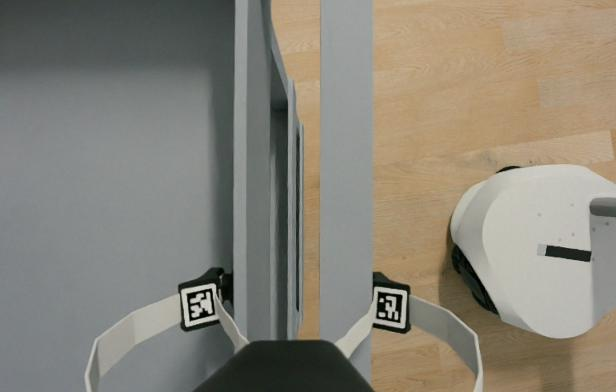

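>>> {"api": "move", "payload": {"r2": {"base":{"strafe_m":0.14},"pace":"slow"}, "blocking": false, "cameras": []}}

>>> {"api": "wait", "payload": {"seconds": 4, "cameras": []}}

>>> {"api": "move", "payload": {"r2": {"base":{"rotate_rad":-0.19},"pace":"slow"}, "blocking": false, "cameras": []}}

>>> {"api": "wait", "payload": {"seconds": 3, "cameras": []}}

>>> {"api": "move", "payload": {"r2": {"base":{"strafe_m":0.14},"pace":"slow"}, "blocking": false, "cameras": []}}

>>> {"api": "wait", "payload": {"seconds": 4, "cameras": ["r2_head_camera","r2_wrist_camera"]}}

Scene clock: 616.80 s.
move: r2 moving
r1: as last shown
r1.lidar_m: 3.64 2.18 1.89 1.90 0.25 0.30 - 1.43 2.37 1.05 1.17 4.69
r1.motor_effort: lift_m=+19(19) arm_m=+3(4) wheel_0=+0(1) wheel_1=+0(0) wheel_2=+0(0)
r1.servo_current: wrist_yaw_rad=52(59) wrist_pitch_rad=46(46) wrist_roll_rad=33(65) gripper_m=39(46)
r1.wrist_depth_mm: - 138 - - 387 208 - / 111 138 - - 394 209 155 / 114 139 259 - 397 211 156 / 137 152 - - 402 211 - / 138 - - - 353 212 157 / - - 194 - 191 211 156 / - 1430 1537 153 355 182 -
r2.base_odometry: x=+0.077 y=-2.071 heading=-2.254
r2.turned_by_wheels: -0.001
r2.turned_by_imu: +0.000
r2.base_tilt: forward=-0.7 right=+0.0
r2.lidar_m: 0.53 2.38 1.52 1.40 1.40 1.73 3.14 3.18 3.67 3.35 3.40 0.52
r2.base_status: strafe_m moving
r2.joint_positions: lift_m=+0.925 arm_m=+0.395 wrist_yaw_rad=+0.002 wrist_pitch_rad=+1.565 wrist_roll_rad=+1.570 gripper_m=+0.011
r2.joint_status: not commanded
r2.measured_speeds: translate_m=+0.000 strafe_m=+0.056 rotate_rad=+0.001 lift_m=+0.000 arm_m=+0.000 wrist_yaw_rad=-0.003 wrist_pitch_rad=+0.000 wrist_roll_rad=+0.000
r2.motor_effort: lift_m=+19(19) arm_m=+5(5) wheel_0=-13(13) wheel_1=+4(7) wheel_2=-1(5)
r2.servo_current: wrist_yaw_rad=46(52) wrist_pitch_rad=39(52) wrist_roll_rad=46(59) gripper_m=124(130)
r2.contact_limits: lift_m 0.1
r2.hand_pose: x=+0.5677 y=-0.0874 z=+0.8147 quat_wxyz=(+0.502, +0.501, +0.499, -0.498) (m; r2's base frame)
r2.wrist_depth_mm: - - 201 1025 1025 1008 1008 / - - - 554 1025 1025 1025 / - - 207 195 1042 1025 1025 / - - - 176 1008 1008 - / - - 206 176 1025 1042 - / - 165 185 176 179 153 - / - - - - 1025 1042 1025
pictures: none
No camera images: "cameras" was empty.

Scene clock: 618.87 s.
earlier move: r2 done
r1.base_odometry: x=-1.856 y=+1.786 heading=+3.053
r1.turned_by_wheels: +0.000
r1.turned_by_imu: +0.000
r1.base_tilt: forward=-1.6 right=+1.3
r1.lidar_m: 3.67 2.17 1.89 1.91 0.25 0.31 - 1.45 2.34 1.08 1.17 4.68
r1.base_status: not commanded
r1.joint_positions: lift_m=+0.500 arm_m=+0.000 wrist_yaw_rad=+3.091 wrist_pitch_rad=+0.002 wrist_roll_rad=+0.000 gripper_m=+0.056
r1.joint_status: not commanded
r1.measured_speeds: all 0
r1.motor_effort: lift_m=+19(19) arm_m=+3(4) wheel_0=+0(1) wheel_1=+0(0) wheel_2=+0(0)
r1.servo_current: wrist_yaw_rad=59(65) wrist_pitch_rad=39(52) wrist_roll_rad=52(65) gripper_m=46(46)
r1.hand_pose: x=-0.1127 y=+0.1019 z=+0.6776 quat_wxyz=(+0.025, -0.001, +0.000, +1.000) (m; r1's base frame)
r1.wrist_depth_mm: - 138 - - 387 207 - / 111 139 - - 392 208 155 / 114 139 259 - 397 211 156 / 137 152 - - 399 212 - / 138 - - - 353 213 157 / - - 194 - 191 213 157 / - 1430 1499 153 353 182 -
r2.base_odometry: x=+0.175 y=-2.151 heading=-2.254
r2.turned_by_wheels: +0.000
r2.turned_by_imu: +0.000
r2.base_tilt: forward=-0.7 right=+0.1
r2.lidar_m: 0.53 2.14 1.40 1.28 1.30 1.56 3.16 3.20 3.81 3.47 3.52 0.51
r2.base_status: done
r2.joint_positions: lift_m=+0.925 arm_m=+0.395 wrist_yaw_rad=-0.003 wrist_pitch_rad=+1.568 wrist_roll_rad=+1.572 gripper_m=+0.011
r2.joint_status: not commanded
r2.measured_speeds: all 0
r2.motor_effort: lift_m=+19(19) arm_m=+4(5) wheel_0=-7(14) wheel_1=+2(7) wheel_2=-3(5)
r2.servo_current: wrist_yaw_rad=39(59) wrist_pitch_rad=46(52) wrist_roll_rad=46(65) gripper_m=124(137)
r2.contact_limits: lift_m 0.1
r2.hand_pose: x=+0.5663 y=-0.0874 z=+0.8147 quat_wxyz=(+0.499, +0.502, +0.498, -0.501) (m; r2's base frame)
r2.wrist_depth_mm: - - - - 174 1008 1042 / - - - 1042 174 1025 1025 / - - - 1025 175 1025 1025 / - - - 1008 176 - - / - - 186 1042 176 - - / - 158 182 1025 175 160 - / - - - - 1025 1025 1042
wait: 2.07 of 4 s (r2 has come to rest)
pictures: none
No camera images: "cameras" was empty.

Scene clock: 619.37 s.
move: r2 moving
r1: as last shown
r1.lidar_m: 3.67 2.17 1.90 1.90 0.25 0.29 - 1.46 2.36 1.07 1.16 4.70
r1.motor_effort: lift_m=+19(19) arm_m=+4(4) wheel_0=+0(0) wheel_1=+0(0) wheel_2=+0(0)
r1.servo_current: wrist_yaw_rad=33(52) wrist_pitch_rad=46(46) wrist_roll_rad=52(72) gripper_m=39(46)
r1.wrist_depth_mm: - 138 - - 387 208 - / 111 139 - - 392 209 155 / 115 139 260 - 397 211 156 / 137 152 - - 399 211 - / 138 - - - 353 213 156 / - - 194 - 191 212 156 / - 1430 1576 153 355 182 -
r2.base_odometry: x=+0.174 y=-2.151 heading=-2.374
r2.turned_by_wheels: -0.120
r2.turned_by_imu: -0.116
r2.base_tilt: forward=-0.6 right=+0.1
r2.lidar_m: 0.52 0.56 1.48 1.25 1.27 1.49 2.59 3.14 3.66 3.47 3.47 0.58
r2.base_status: rotate_rad moving
r2.joint_positions: lift_m=+0.925 arm_m=+0.395 wrist_yaw_rad=-0.001 wrist_pitch_rad=+1.566 wrist_roll_rad=+1.572 gripper_m=+0.011
r2.joint_status: not commanded
r2.measured_speeds: translate_m=+0.001 strafe_m=+0.001 rotate_rad=-0.394 lift_m=+0.000 arm_m=+0.001 wrist_yaw_rad=+0.028 wrist_pitch_rad=-0.038 wrist_roll_rad=-0.008
r2.motor_effort: lift_m=+19(19) arm_m=+5(5) wheel_0=+5(12) wheel_1=+7(10) wheel_2=+12(12)
r2.servo_current: wrist_yaw_rad=59(59) wrist_pitch_rad=39(46) wrist_roll_rad=46(52) gripper_m=124(130)
r2.contact_limits: lift_m 0.1
r2.hand_pose: x=+0.5673 y=-0.0874 z=+0.8147 quat_wxyz=(+0.501, +0.502, +0.498, -0.499) (m; r2's base frame)
r2.wrist_depth_mm: - - - 222 1008 1025 991 / - - - 496 1025 1008 991 / - - - 492 1008 1025 991 / - - - 530 1025 1025 - / - - 206 200 1025 1025 - / - 165 185 176 180 842 - / - - - - 1025 1025 1025
pictures: none
No camera images: "cameras" was empty.

Scene clock: 620.03 s.
earlier move: r2 done
r1.base_odometry: x=-1.856 y=+1.786 heading=+3.053
r1.turned_by_wheels: +0.000
r1.turned_by_imu: +0.000
r1.base_tilt: forward=-1.6 right=+1.3
r1.lidar_m: 3.64 2.16 1.89 1.89 0.25 0.31 - 1.45 2.35 1.04 1.16 4.67
r1.base_status: not commanded
r1.joint_positions: lift_m=+0.500 arm_m=+0.000 wrist_yaw_rad=+3.091 wrist_pitch_rad=+0.002 wrist_roll_rad=+0.000 gripper_m=+0.056
r1.joint_status: not commanded
r1.measured_speeds: all 0
r1.motor_effort: lift_m=+19(19) arm_m=+4(4) wheel_0=+0(1) wheel_1=+0(0) wheel_2=+0(0)
r1.servo_current: wrist_yaw_rad=52(65) wrist_pitch_rad=39(52) wrist_roll_rad=59(72) gripper_m=39(46)
r1.hand_pose: x=-0.1127 y=+0.1019 z=+0.6776 quat_wxyz=(+0.025, -0.001, +0.000, +1.000) (m; r1's base frame)
r1.wrist_depth_mm: - 138 - - 387 206 - / 111 138 - - 392 209 155 / 114 139 259 - 399 211 156 / 137 153 - - 402 211 - / 138 - - - 353 212 156 / - - 193 - 191 213 157 / - 1430 1537 153 353 182 -
r2.base_odometry: x=+0.174 y=-2.151 heading=-2.442
r2.turned_by_wheels: -0.069
r2.turned_by_imu: -0.067
r2.base_tilt: forward=-0.7 right=+0.1
r2.lidar_m: 0.50 0.52 1.54 1.28 1.25 1.42 2.38 3.16 3.52 3.48 3.47 0.56
r2.base_status: done
r2.joint_positions: lift_m=+0.925 arm_m=+0.395 wrist_yaw_rad=+0.003 wrist_pitch_rad=+1.563 wrist_roll_rad=+1.569 gripper_m=+0.011
r2.joint_status: not commanded
r2.measured_speeds: all 0
r2.motor_effort: lift_m=+19(19) arm_m=+4(5) wheel_0=+6(12) wheel_1=+6(10) wheel_2=+8(12)
r2.servo_current: wrist_yaw_rad=46(59) wrist_pitch_rad=46(59) wrist_roll_rad=39(59) gripper_m=124(130)
r2.contact_limits: lift_m 0.1
r2.hand_pose: x=+0.5685 y=-0.0874 z=+0.8147 quat_wxyz=(+0.503, +0.501, +0.499, -0.497) (m; r2's base frame)
r2.wrist_depth_mm: - - 187 174 1025 1008 1008 / - - 205 174 1008 1025 991 / - - 193 175 1042 1008 1008 / - - 204 175 1025 1025 - / - - 194 176 1025 1025 - / - 166 185 176 179 154 - / - 140 - - 1042 1025 1025
wait: 0.67 of 3 s (r2 has come to rest)
pictures: none
No camera images: "cameras" was empty.

Scene clock: 620.53 s.
move: r2 moving
r1: as last shown
r1.lidar_m: 3.64 2.17 1.89 1.88 0.25 0.32 - 1.46 2.36 1.06 1.17 4.68
r1.motor_effort: lift_m=+19(19) arm_m=+4(4) wheel_0=-1(1) wheel_1=+0(0) wheel_2=+0(0)
r1.servo_current: wrist_yaw_rad=46(59) wrist_pitch_rad=46(46) wrist_roll_rad=52(65) gripper_m=39(46)
r1.wrist_depth_mm: - 138 - - 387 207 - / 111 139 - - 392 208 155 / 115 139 259 - 399 211 156 / 137 152 - - 402 211 - / 138 - - - 353 213 156 / - - 193 - 191 212 157 / - 1464 1537 153 349 181 -
r2.base_odometry: x=+0.184 y=-2.162 heading=-2.443
r2.turned_by_wheels: +0.000
r2.turned_by_imu: +0.000
r2.base_tilt: forward=-0.7 right=+0.1
r2.lidar_m: 0.51 0.56 1.53 1.27 1.24 1.41 2.33 3.16 3.55 3.49 3.48 0.57
r2.base_status: strafe_m moving
r2.joint_positions: lift_m=+0.925 arm_m=+0.395 wrist_yaw_rad=+0.003 wrist_pitch_rad=+1.563 wrist_roll_rad=+1.569 gripper_m=+0.011
r2.joint_status: not commanded
r2.measured_speeds: translate_m=+0.000 strafe_m=+0.056 rotate_rad=+0.002 lift_m=+0.000 arm_m=+0.000 wrist_yaw_rad=+0.000 wrist_pitch_rad=+0.000 wrist_roll_rad=+0.000
r2.motor_effort: lift_m=+19(19) arm_m=+4(4) wheel_0=-8(11) wheel_1=+7(10) wheel_2=+0(6)
r2.servo_current: wrist_yaw_rad=39(52) wrist_pitch_rad=52(59) wrist_roll_rad=46(59) gripper_m=130(130)
r2.contact_limits: lift_m 0.1
r2.hand_pose: x=+0.5685 y=-0.0874 z=+0.8147 quat_wxyz=(+0.503, +0.501, +0.499, -0.497) (m; r2's base frame)
r2.wrist_depth_mm: - - 208 175 1025 1025 991 / - - 206 175 1025 1025 1008 / - - 188 175 1025 1008 1008 / - - 207 175 1042 1008 - / - - 195 176 1025 - - / - 166 184 177 178 154 - / - 139 - - 1008 1025 1008
pictures: none
No camera images: "cameras" was empty.

Scene clock: 622.57 s.
earlier move: r2 done
r1.base_odometry: x=-1.856 y=+1.786 heading=+3.053
r1.turned_by_wheels: +0.000
r1.turned_by_imu: +0.000
r1.base_tilt: forward=-1.6 right=+1.3
r1.lidar_m: 3.64 2.15 1.91 1.90 0.25 0.32 - 1.46 2.37 1.08 1.20 4.67
r1.base_status: not commanded
r1.joint_positions: lift_m=+0.500 arm_m=+0.000 wrist_yaw_rad=+3.091 wrist_pitch_rad=+0.002 wrist_roll_rad=+0.000 gripper_m=+0.056
r1.joint_status: not commanded
r1.measured_speeds: all 0
r1.motor_effort: lift_m=+19(19) arm_m=+4(4) wheel_0=-1(1) wheel_1=+0(0) wheel_2=+0(0)
r1.servo_current: wrist_yaw_rad=39(72) wrist_pitch_rad=39(52) wrist_roll_rad=52(72) gripper_m=39(46)
r1.hand_pose: x=-0.1127 y=+0.1019 z=+0.6776 quat_wxyz=(+0.025, -0.001, +0.000, +1.000) (m; r1's base frame)
r1.wrist_depth_mm: - 138 - - 384 206 - / 111 138 - - 389 208 156 / 115 139 260 - 399 211 156 / 137 152 - - 404 212 - / 138 - - - 353 212 156 / - - 194 - 190 212 157 / - 1464 1464 153 353 182 -
r2.base_odometry: x=+0.264 y=-2.258 heading=-2.443
r2.turned_by_wheels: +0.000
r2.turned_by_imu: +0.000
r2.base_tilt: forward=-0.7 right=+0.1
r2.lidar_m: 0.51 2.60 1.40 1.15 1.12 1.28 2.06 3.20 3.59 3.62 3.60 0.54
r2.base_status: done
r2.joint_positions: lift_m=+0.925 arm_m=+0.395 wrist_yaw_rad=-0.002 wrist_pitch_rad=+1.567 wrist_roll_rad=+1.571 gripper_m=+0.011
r2.joint_status: not commanded
r2.measured_speeds: all 0
r2.motor_effort: lift_m=+19(19) arm_m=+4(4) wheel_0=-5(12) wheel_1=+3(10) wheel_2=+0(6)
r2.servo_current: wrist_yaw_rad=52(59) wrist_pitch_rad=46(59) wrist_roll_rad=52(59) gripper_m=124(130)
r2.contact_limits: lift_m 0.1
r2.hand_pose: x=+0.5668 y=-0.0874 z=+0.8147 quat_wxyz=(+0.500, +0.501, +0.499, -0.500) (m; r2's base frame)
r2.wrist_depth_mm: - - - 1008 175 1025 1042 / - - - 1008 175 1025 1042 / - - - 1025 175 1060 1025 / - - - 229 175 - - / - - 181 831 1042 - - / - 163 185 1042 177 158 - / - - - - 1025 1042 1025
wait: 2.03 of 4 s (r2 has come to rest)
pictures: r2_head_camera, r2_wrist_camera
Images, in order (width x height): r2_head_camera 420x560, r2_wrist_camera 616x392.

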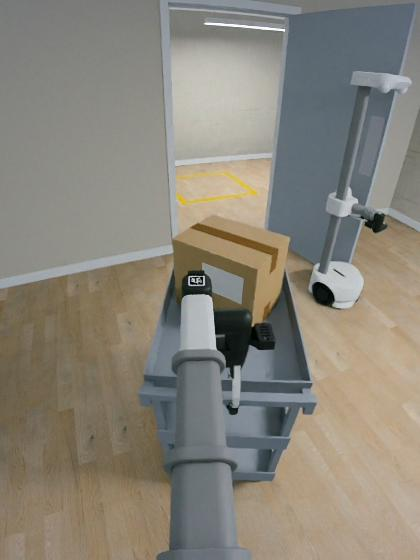

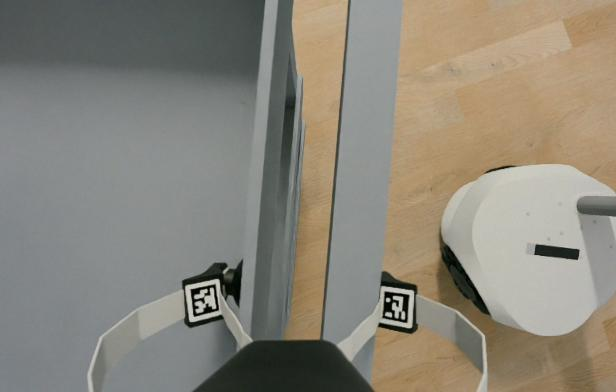

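>>> {"api": "move", "payload": {"r2": {"base":{"translate_m":0.35,"strafe_m":0.05},"pace":"slow"}, "blocking": false, "cameras": []}}

>>> {"api": "wait", "payload": {"seconds": 6, "cameras": ["r2_head_camera","r2_wrist_camera"]}}

Scene clock: 628.10 s.
move: r2 moving
r1: as last shown
r1.lidar_m: 3.63 2.16 1.88 1.88 0.25 0.31 - 1.47 2.35 1.06 1.21 4.69
r1.motor_effort: lift_m=+19(19) arm_m=+3(4) wheel_0=+0(1) wheel_1=+0(0) wheel_2=+0(0)
r1.servo_current: wrist_yaw_rad=39(52) wrist_pitch_rad=39(52) wrist_roll_rad=59(59) gripper_m=39(46)
r1.wrist_depth_mm: - 138 - - 389 207 - / 111 138 - - 394 209 155 / 114 140 260 - 402 211 156 / 137 152 - - 402 211 - / 138 - - - 355 212 156 / - - 193 - 191 212 157 / - 1430 1537 153 353 182 -
r2.base_odometry: x=+0.256 y=-2.267 heading=-2.443
r2.turned_by_wheels: +0.000
r2.turned_by_imu: +0.000
r2.base_tilt: forward=-0.7 right=+0.1
r2.lidar_m: 0.52 2.59 1.39 1.15 1.14 1.29 2.10 3.20 3.58 3.63 3.60 0.52
r2.base_status: translate_m moving; strafe_m moving
r2.joint_positions: lift_m=+0.925 arm_m=+0.395 wrist_yaw_rad=-0.003 wrist_pitch_rad=+1.570 wrist_roll_rad=+1.571 gripper_m=+0.011
r2.joint_status: not commanded
r2.measured_speeds: translate_m=+0.049 strafe_m=+0.007 rotate_rad=+0.003 lift_m=+0.000 arm_m=+0.000 wrist_yaw_rad=-0.002 wrist_pitch_rad=+0.002 wrist_roll_rad=+0.000
r2.motor_effort: lift_m=+19(19) arm_m=+4(4) wheel_0=+3(7) wheel_1=+5(6) wheel_2=-14(16)
r2.servo_current: wrist_yaw_rad=52(59) wrist_pitch_rad=39(46) wrist_roll_rad=46(52) gripper_m=130(130)
r2.contact_limits: lift_m 0.1
r2.hand_pose: x=+0.5658 y=-0.0874 z=+0.8147 quat_wxyz=(+0.499, +0.501, +0.499, -0.501) (m; r2's base frame)
r2.wrist_depth_mm: - - - 1025 174 1025 1025 / - - - 1025 174 1042 1042 / - - - 1042 175 1042 1025 / - - - 1042 175 - - / - - 175 1008 175 - - / - 162 182 1042 178 - - / - 135 - - 1060 1042 1042
pictures: none
No camera images: "cameras" was empty.

Scene clock: 632.40 s.
earlier move: r2 done
r1.base_odometry: x=-1.856 y=+1.786 heading=+3.053
r1.turned_by_wheels: +0.000
r1.turned_by_imu: +0.000
r1.base_tilt: forward=-1.6 right=+1.3
r1.lidar_m: 3.64 2.16 1.87 1.89 0.25 0.32 - 1.45 1.25 1.00 1.39 4.69
r1.base_status: not commanded
r1.joint_positions: lift_m=+0.500 arm_m=+0.000 wrist_yaw_rad=+3.091 wrist_pitch_rad=+0.002 wrist_roll_rad=+0.000 gripper_m=+0.056
r1.joint_status: not commanded
r1.measured_speeds: all 0
r1.motor_effort: lift_m=+19(19) arm_m=+3(4) wheel_0=+1(1) wheel_1=+0(0) wheel_2=+0(0)
r1.servo_current: wrist_yaw_rad=52(91) wrist_pitch_rad=39(52) wrist_roll_rad=65(78) gripper_m=52(52)
r1.hand_pose: x=-0.1127 y=+0.1019 z=+0.6776 quat_wxyz=(+0.025, -0.001, +0.000, +1.000) (m; r1's base frame)
r1.wrist_depth_mm: - 138 - - 387 207 - / 111 139 - - 392 209 155 / 115 139 258 - 397 210 156 / 137 152 - - 402 211 - / 138 - - - 351 213 156 / - - 194 - 191 213 157 / - 1464 1499 153 353 182 -
r2.base_odometry: x=+0.029 y=-2.521 heading=-2.442
r2.turned_by_wheels: +0.001
r2.turned_by_imu: +0.002
r2.base_tilt: forward=-0.7 right=+0.0
r2.lidar_m: 0.52 0.52 1.45 1.19 1.20 1.34 2.26 3.55 3.94 3.57 3.55 0.57
r2.base_status: done
r2.joint_positions: lift_m=+0.925 arm_m=+0.395 wrist_yaw_rad=-0.001 wrist_pitch_rad=+1.570 wrist_roll_rad=+1.570 gripper_m=+0.011
r2.joint_status: not commanded
r2.measured_speeds: all 0
r2.motor_effort: lift_m=+19(19) arm_m=+4(4) wheel_0=+8(11) wheel_1=+7(9) wheel_2=-5(16)
r2.servo_current: wrist_yaw_rad=46(65) wrist_pitch_rad=46(46) wrist_roll_rad=39(59) gripper_m=124(130)
r2.contact_limits: lift_m 0.1
r2.hand_pose: x=+0.5659 y=-0.0874 z=+0.8147 quat_wxyz=(+0.500, +0.500, +0.500, -0.500) (m; r2's base frame)
r2.wrist_depth_mm: - - 202 174 1008 1025 1025 / - - 191 492 1008 1008 1025 / - - 181 496 1042 1042 1008 / - - - 174 1042 1025 - / - - 195 559 1042 - - / - - 185 243 178 158 - / - 135 - - 1025 1042 1025
wait: 4.30 of 6 s (r2 has come to rest)
pictures: r2_head_camera, r2_wrist_camera
Images, in order (width x height): r2_head_camera 420x560, r2_wrist_camera 616x392.

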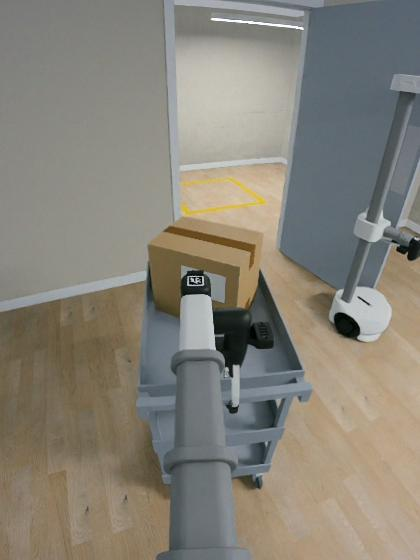

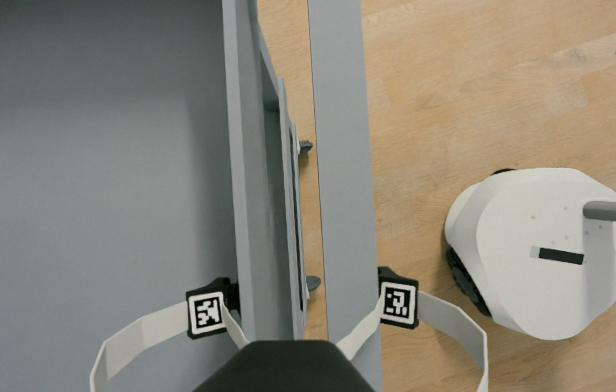

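>>> {"api": "move", "payload": {"r2": {"base":{"strafe_m":0.1},"pace":"slow"}, "blocking": false, "cameras": []}}

>>> {"api": "wait", "payload": {"seconds": 3, "cameras": []}}

>>> {"api": "move", "payload": {"r2": {"base":{"translate_m":0.35,"strafe_m":0.06},"pace":"slow"}, "blocking": false, "cameras": []}}

>>> {"api": "wait", "payload": {"seconds": 6, "cameras": ["r2_head_camera","r2_wrist_camera"]}}

Scene clock: 643.03 s.
move: r2 moving
r1: as last shown
r1.base_tilt: forward=-1.5 right=+1.3
r1.lidar_m: 3.65 2.16 1.89 1.89 0.25 0.32 - 1.42 1.22 1.00 1.41 4.70
r1.motor_effort: lift_m=+19(19) arm_m=+3(4) wheel_0=+0(1) wheel_1=+0(0) wheel_2=+0(0)
r1.servo_current: wrist_yaw_rad=59(59) wrist_pitch_rad=39(46) wrist_roll_rad=39(52) gripper_m=46(46)
r1.wrist_depth_mm: - 138 - - 389 208 - / 111 138 - - 392 208 155 / 115 139 260 - 402 210 156 / 137 152 - - 402 211 - / 138 - - - 353 213 156 / - - 193 - 191 213 157 / - 1430 1537 153 353 182 -
r2.base_odometry: x=+0.038 y=-2.532 heading=-2.442
r2.turned_by_wheels: +0.000
r2.turned_by_imu: +0.000
r2.base_tilt: forward=-0.6 right=+0.1
r2.lidar_m: 0.52 2.25 1.45 1.18 1.17 1.36 2.21 3.55 4.00 3.56 3.56 0.55
r2.base_status: strafe_m moving
r2.joint_positions: lift_m=+0.925 arm_m=+0.395 wrist_yaw_rad=-0.001 wrist_pitch_rad=+1.570 wrist_roll_rad=+1.570 gripper_m=+0.011
r2.joint_status: not commanded
r2.measured_speeds: translate_m=-0.001 strafe_m=+0.055 rotate_rad=+0.003 lift_m=+0.000 arm_m=+0.000 wrist_yaw_rad=+0.000 wrist_pitch_rad=+0.000 wrist_roll_rad=+0.000
r2.motor_effort: lift_m=+19(19) arm_m=+4(4) wheel_0=-11(11) wheel_1=+6(9) wheel_2=+0(4)
r2.servo_current: wrist_yaw_rad=39(52) wrist_pitch_rad=39(46) wrist_roll_rad=46(59) gripper_m=124(130)
r2.contact_limits: lift_m 0.1
r2.hand_pose: x=+0.5659 y=-0.0874 z=+0.8147 quat_wxyz=(+0.500, +0.500, +0.500, -0.500) (m; r2's base frame)
r2.wrist_depth_mm: - - 197 1025 1025 1008 1025 / - - 190 496 1025 1025 1008 / - - 180 496 1025 1042 1008 / - - - 175 1025 1008 - / - - 199 559 1042 - - / - - 184 500 179 148 - / - - - - 1025 1025 1025
pictures: none
No camera images: "cameras" was empty.

Scene clock: 644.67 s.
earlier move: r2 done
r1.base_odometry: x=-1.856 y=+1.786 heading=+3.053
r1.turned_by_wheels: +0.000
r1.turned_by_imu: +0.000
r1.base_tilt: forward=-1.6 right=+1.2
r1.lidar_m: 3.65 2.19 1.87 1.90 0.25 0.32 - 1.44 1.26 1.02 1.84 4.68
r1.base_status: not commanded
r1.joint_positions: lift_m=+0.500 arm_m=+0.000 wrist_yaw_rad=+3.091 wrist_pitch_rad=+0.002 wrist_roll_rad=+0.000 gripper_m=+0.056
r1.joint_status: not commanded
r1.measured_speeds: all 0
r1.motor_effort: lift_m=+19(19) arm_m=+4(4) wheel_0=+0(1) wheel_1=+0(0) wheel_2=+0(0)
r1.servo_current: wrist_yaw_rad=52(72) wrist_pitch_rad=39(52) wrist_roll_rad=52(59) gripper_m=46(52)
r1.hand_pose: x=-0.1127 y=+0.1019 z=+0.6776 quat_wxyz=(+0.025, -0.001, +0.000, +1.000) (m; r1's base frame)
r1.wrist_depth_mm: - 138 - - 384 206 - / 111 138 - - 394 209 156 / 115 139 259 - 399 211 156 / 137 152 - - 399 211 - / 138 - - - 353 212 156 / - - 193 - 191 212 157 / - 1464 1576 153 353 182 -
r2.base_odometry: x=+0.093 y=-2.598 heading=-2.442
r2.turned_by_wheels: +0.000
r2.turned_by_imu: +0.000
r2.base_tilt: forward=-0.7 right=+0.1
r2.lidar_m: 0.51 2.20 1.35 1.10 1.09 1.25 2.03 3.58 4.03 3.66 3.62 0.55
r2.base_status: done
r2.joint_positions: lift_m=+0.925 arm_m=+0.395 wrist_yaw_rad=-0.001 wrist_pitch_rad=+1.568 wrist_roll_rad=+1.570 gripper_m=+0.011
r2.joint_status: not commanded
r2.measured_speeds: all 0
r2.motor_effort: lift_m=+19(19) arm_m=+4(4) wheel_0=-8(14) wheel_1=+1(10) wheel_2=+0(4)
r2.servo_current: wrist_yaw_rad=52(59) wrist_pitch_rad=46(46) wrist_roll_rad=39(59) gripper_m=124(130)
r2.contact_limits: lift_m 0.1
r2.hand_pose: x=+0.5665 y=-0.0874 z=+0.8147 quat_wxyz=(+0.501, +0.501, +0.499, -0.499) (m; r2's base frame)
r2.wrist_depth_mm: - - - 211 175 1042 1008 / - - - 496 1025 1025 1008 / - - - 496 1025 1008 1008 / - - - 512 1025 1025 - / - - 198 1025 1025 1025 - / - 158 185 198 176 155 - / - - - - 1042 1008 1025
wait: 1.63 of 3 s (r2 has come to rest)
pictures: none
No camera images: "cameras" was empty.

Scene clock: 645.17 s.
move: r2 moving
r1: as last shown
r1.base_tilt: forward=-1.6 right=+1.3
r1.lidar_m: 3.68 2.17 1.90 1.90 0.25 0.30 - 1.44 1.20 1.01 1.82 4.68
r1.motor_effort: lift_m=+19(19) arm_m=+4(4) wheel_0=+0(0) wheel_1=+0(0) wheel_2=+0(0)
r1.servo_current: wrist_yaw_rad=46(52) wrist_pitch_rad=33(52) wrist_roll_rad=26(52) gripper_m=46(46)
r1.wrist_depth_mm: - 138 - - 387 208 - / 111 138 - - 394 210 155 / 115 139 259 - 399 211 156 / 137 152 - - 399 212 - / 138 - - - 353 212 157 / - - 194 - 191 212 157 / - 1464 1537 153 353 182 -
r2.base_odometry: x=+0.085 y=-2.607 heading=-2.442
r2.turned_by_wheels: +0.000
r2.turned_by_imu: +0.000
r2.base_tilt: forward=-0.7 right=+0.1
r2.lidar_m: 0.52 2.21 1.36 1.11 1.11 1.25 2.05 3.59 4.04 3.65 3.63 0.53
r2.base_status: translate_m moving; strafe_m moving
r2.joint_positions: lift_m=+0.925 arm_m=+0.395 wrist_yaw_rad=-0.001 wrist_pitch_rad=+1.568 wrist_roll_rad=+1.570 gripper_m=+0.011
r2.joint_status: not commanded
r2.measured_speeds: translate_m=+0.048 strafe_m=+0.009 rotate_rad=+0.001 lift_m=+0.000 arm_m=+0.000 wrist_yaw_rad=+0.000 wrist_pitch_rad=+0.000 wrist_roll_rad=+0.000
r2.motor_effort: lift_m=+19(19) arm_m=+4(4) wheel_0=+3(6) wheel_1=+6(8) wheel_2=-14(14)
r2.servo_current: wrist_yaw_rad=52(52) wrist_pitch_rad=33(46) wrist_roll_rad=52(65) gripper_m=124(124)
r2.contact_limits: lift_m 0.1
r2.hand_pose: x=+0.5665 y=-0.0874 z=+0.8147 quat_wxyz=(+0.501, +0.501, +0.499, -0.499) (m; r2's base frame)
r2.wrist_depth_mm: - - - 1025 175 1025 1008 / - - - 512 175 1042 1025 / - - - 233 175 1025 1025 / - - - 241 176 - - / - - 192 866 1042 - - / - 164 185 1042 177 - - / - - - - 1042 1025 1042
pictures: none
No camera images: "cameras" was empty.

Scene clock: 649.50 s.
earlier move: r2 done
r1.base_odometry: x=-1.856 y=+1.786 heading=+3.053
r1.turned_by_wheels: +0.000
r1.turned_by_imu: +0.000
r1.base_tilt: forward=-1.6 right=+1.2
r1.lidar_m: 3.62 2.17 1.89 1.88 0.25 0.31 - 1.47 1.11 1.16 3.36 4.69
r1.base_status: not commanded
r1.joint_positions: lift_m=+0.500 arm_m=+0.000 wrist_yaw_rad=+3.091 wrist_pitch_rad=+0.002 wrist_roll_rad=+0.000 gripper_m=+0.056
r1.joint_status: not commanded
r1.measured_speeds: all 0
r1.motor_effort: lift_m=+19(19) arm_m=+4(4) wheel_0=+0(1) wheel_1=+0(1) wheel_2=+0(0)
r1.servo_current: wrist_yaw_rad=52(72) wrist_pitch_rad=33(52) wrist_roll_rad=52(65) gripper_m=46(46)
r1.hand_pose: x=-0.1127 y=+0.1019 z=+0.6776 quat_wxyz=(+0.025, -0.001, +0.000, +1.000) (m; r1's base frame)
r1.wrist_depth_mm: - 138 - - 389 207 - / 111 139 - - 389 208 155 / 114 139 260 - 399 210 156 / 137 152 - - 399 212 - / 138 - - - 353 212 156 / - - 194 - 191 213 157 / - 1397 1499 153 353 182 -
r2.base_odometry: x=-0.136 y=-2.869 heading=-2.441
r2.turned_by_wheels: +0.001
r2.turned_by_imu: +0.003
r2.base_tilt: forward=-0.7 right=+0.1
r2.lidar_m: 0.49 0.50 1.42 1.17 1.15 1.32 2.15 3.93 4.34 3.60 1.63 0.57
r2.base_status: done
r2.joint_positions: lift_m=+0.925 arm_m=+0.395 wrist_yaw_rad=+0.000 wrist_pitch_rad=+1.572 wrist_roll_rad=+1.568 gripper_m=+0.011
r2.joint_status: not commanded
r2.measured_speeds: all 0
r2.motor_effort: lift_m=+19(19) arm_m=+4(4) wheel_0=+9(13) wheel_1=+8(9) wheel_2=-5(16)
r2.servo_current: wrist_yaw_rad=46(65) wrist_pitch_rad=39(46) wrist_roll_rad=39(65) gripper_m=124(130)
r2.contact_limits: lift_m 0.1
r2.hand_pose: x=+0.5657 y=-0.0874 z=+0.8147 quat_wxyz=(+0.500, +0.499, +0.501, -0.500) (m; r2's base frame)
r2.wrist_depth_mm: - - 229 174 1008 1025 1008 / - - 207 174 1025 1025 1025 / - - 198 175 1042 1042 1025 / - - 200 175 1025 1025 - / - - 186 496 1025 - - / - - 184 219 178 152 - / - 135 - - 1008 1025 1025
wait: 4.33 of 6 s (r2 has come to rest)
pictures: r2_head_camera, r2_wrist_camera
Images, in order (width x height): r2_head_camera 420x560, r2_wrist_camera 616x392.

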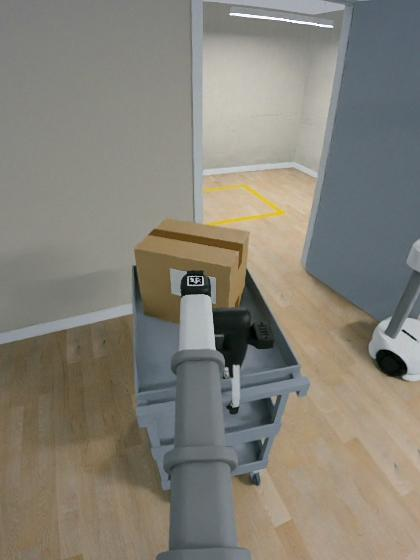

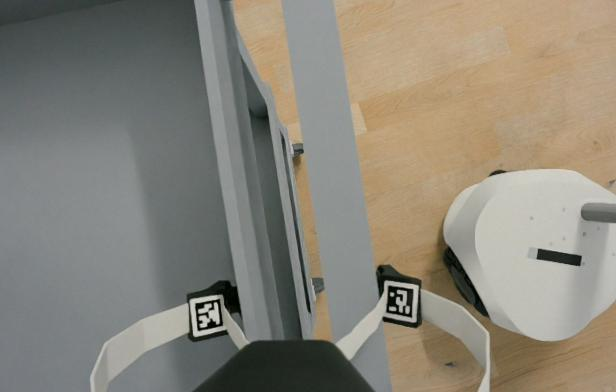

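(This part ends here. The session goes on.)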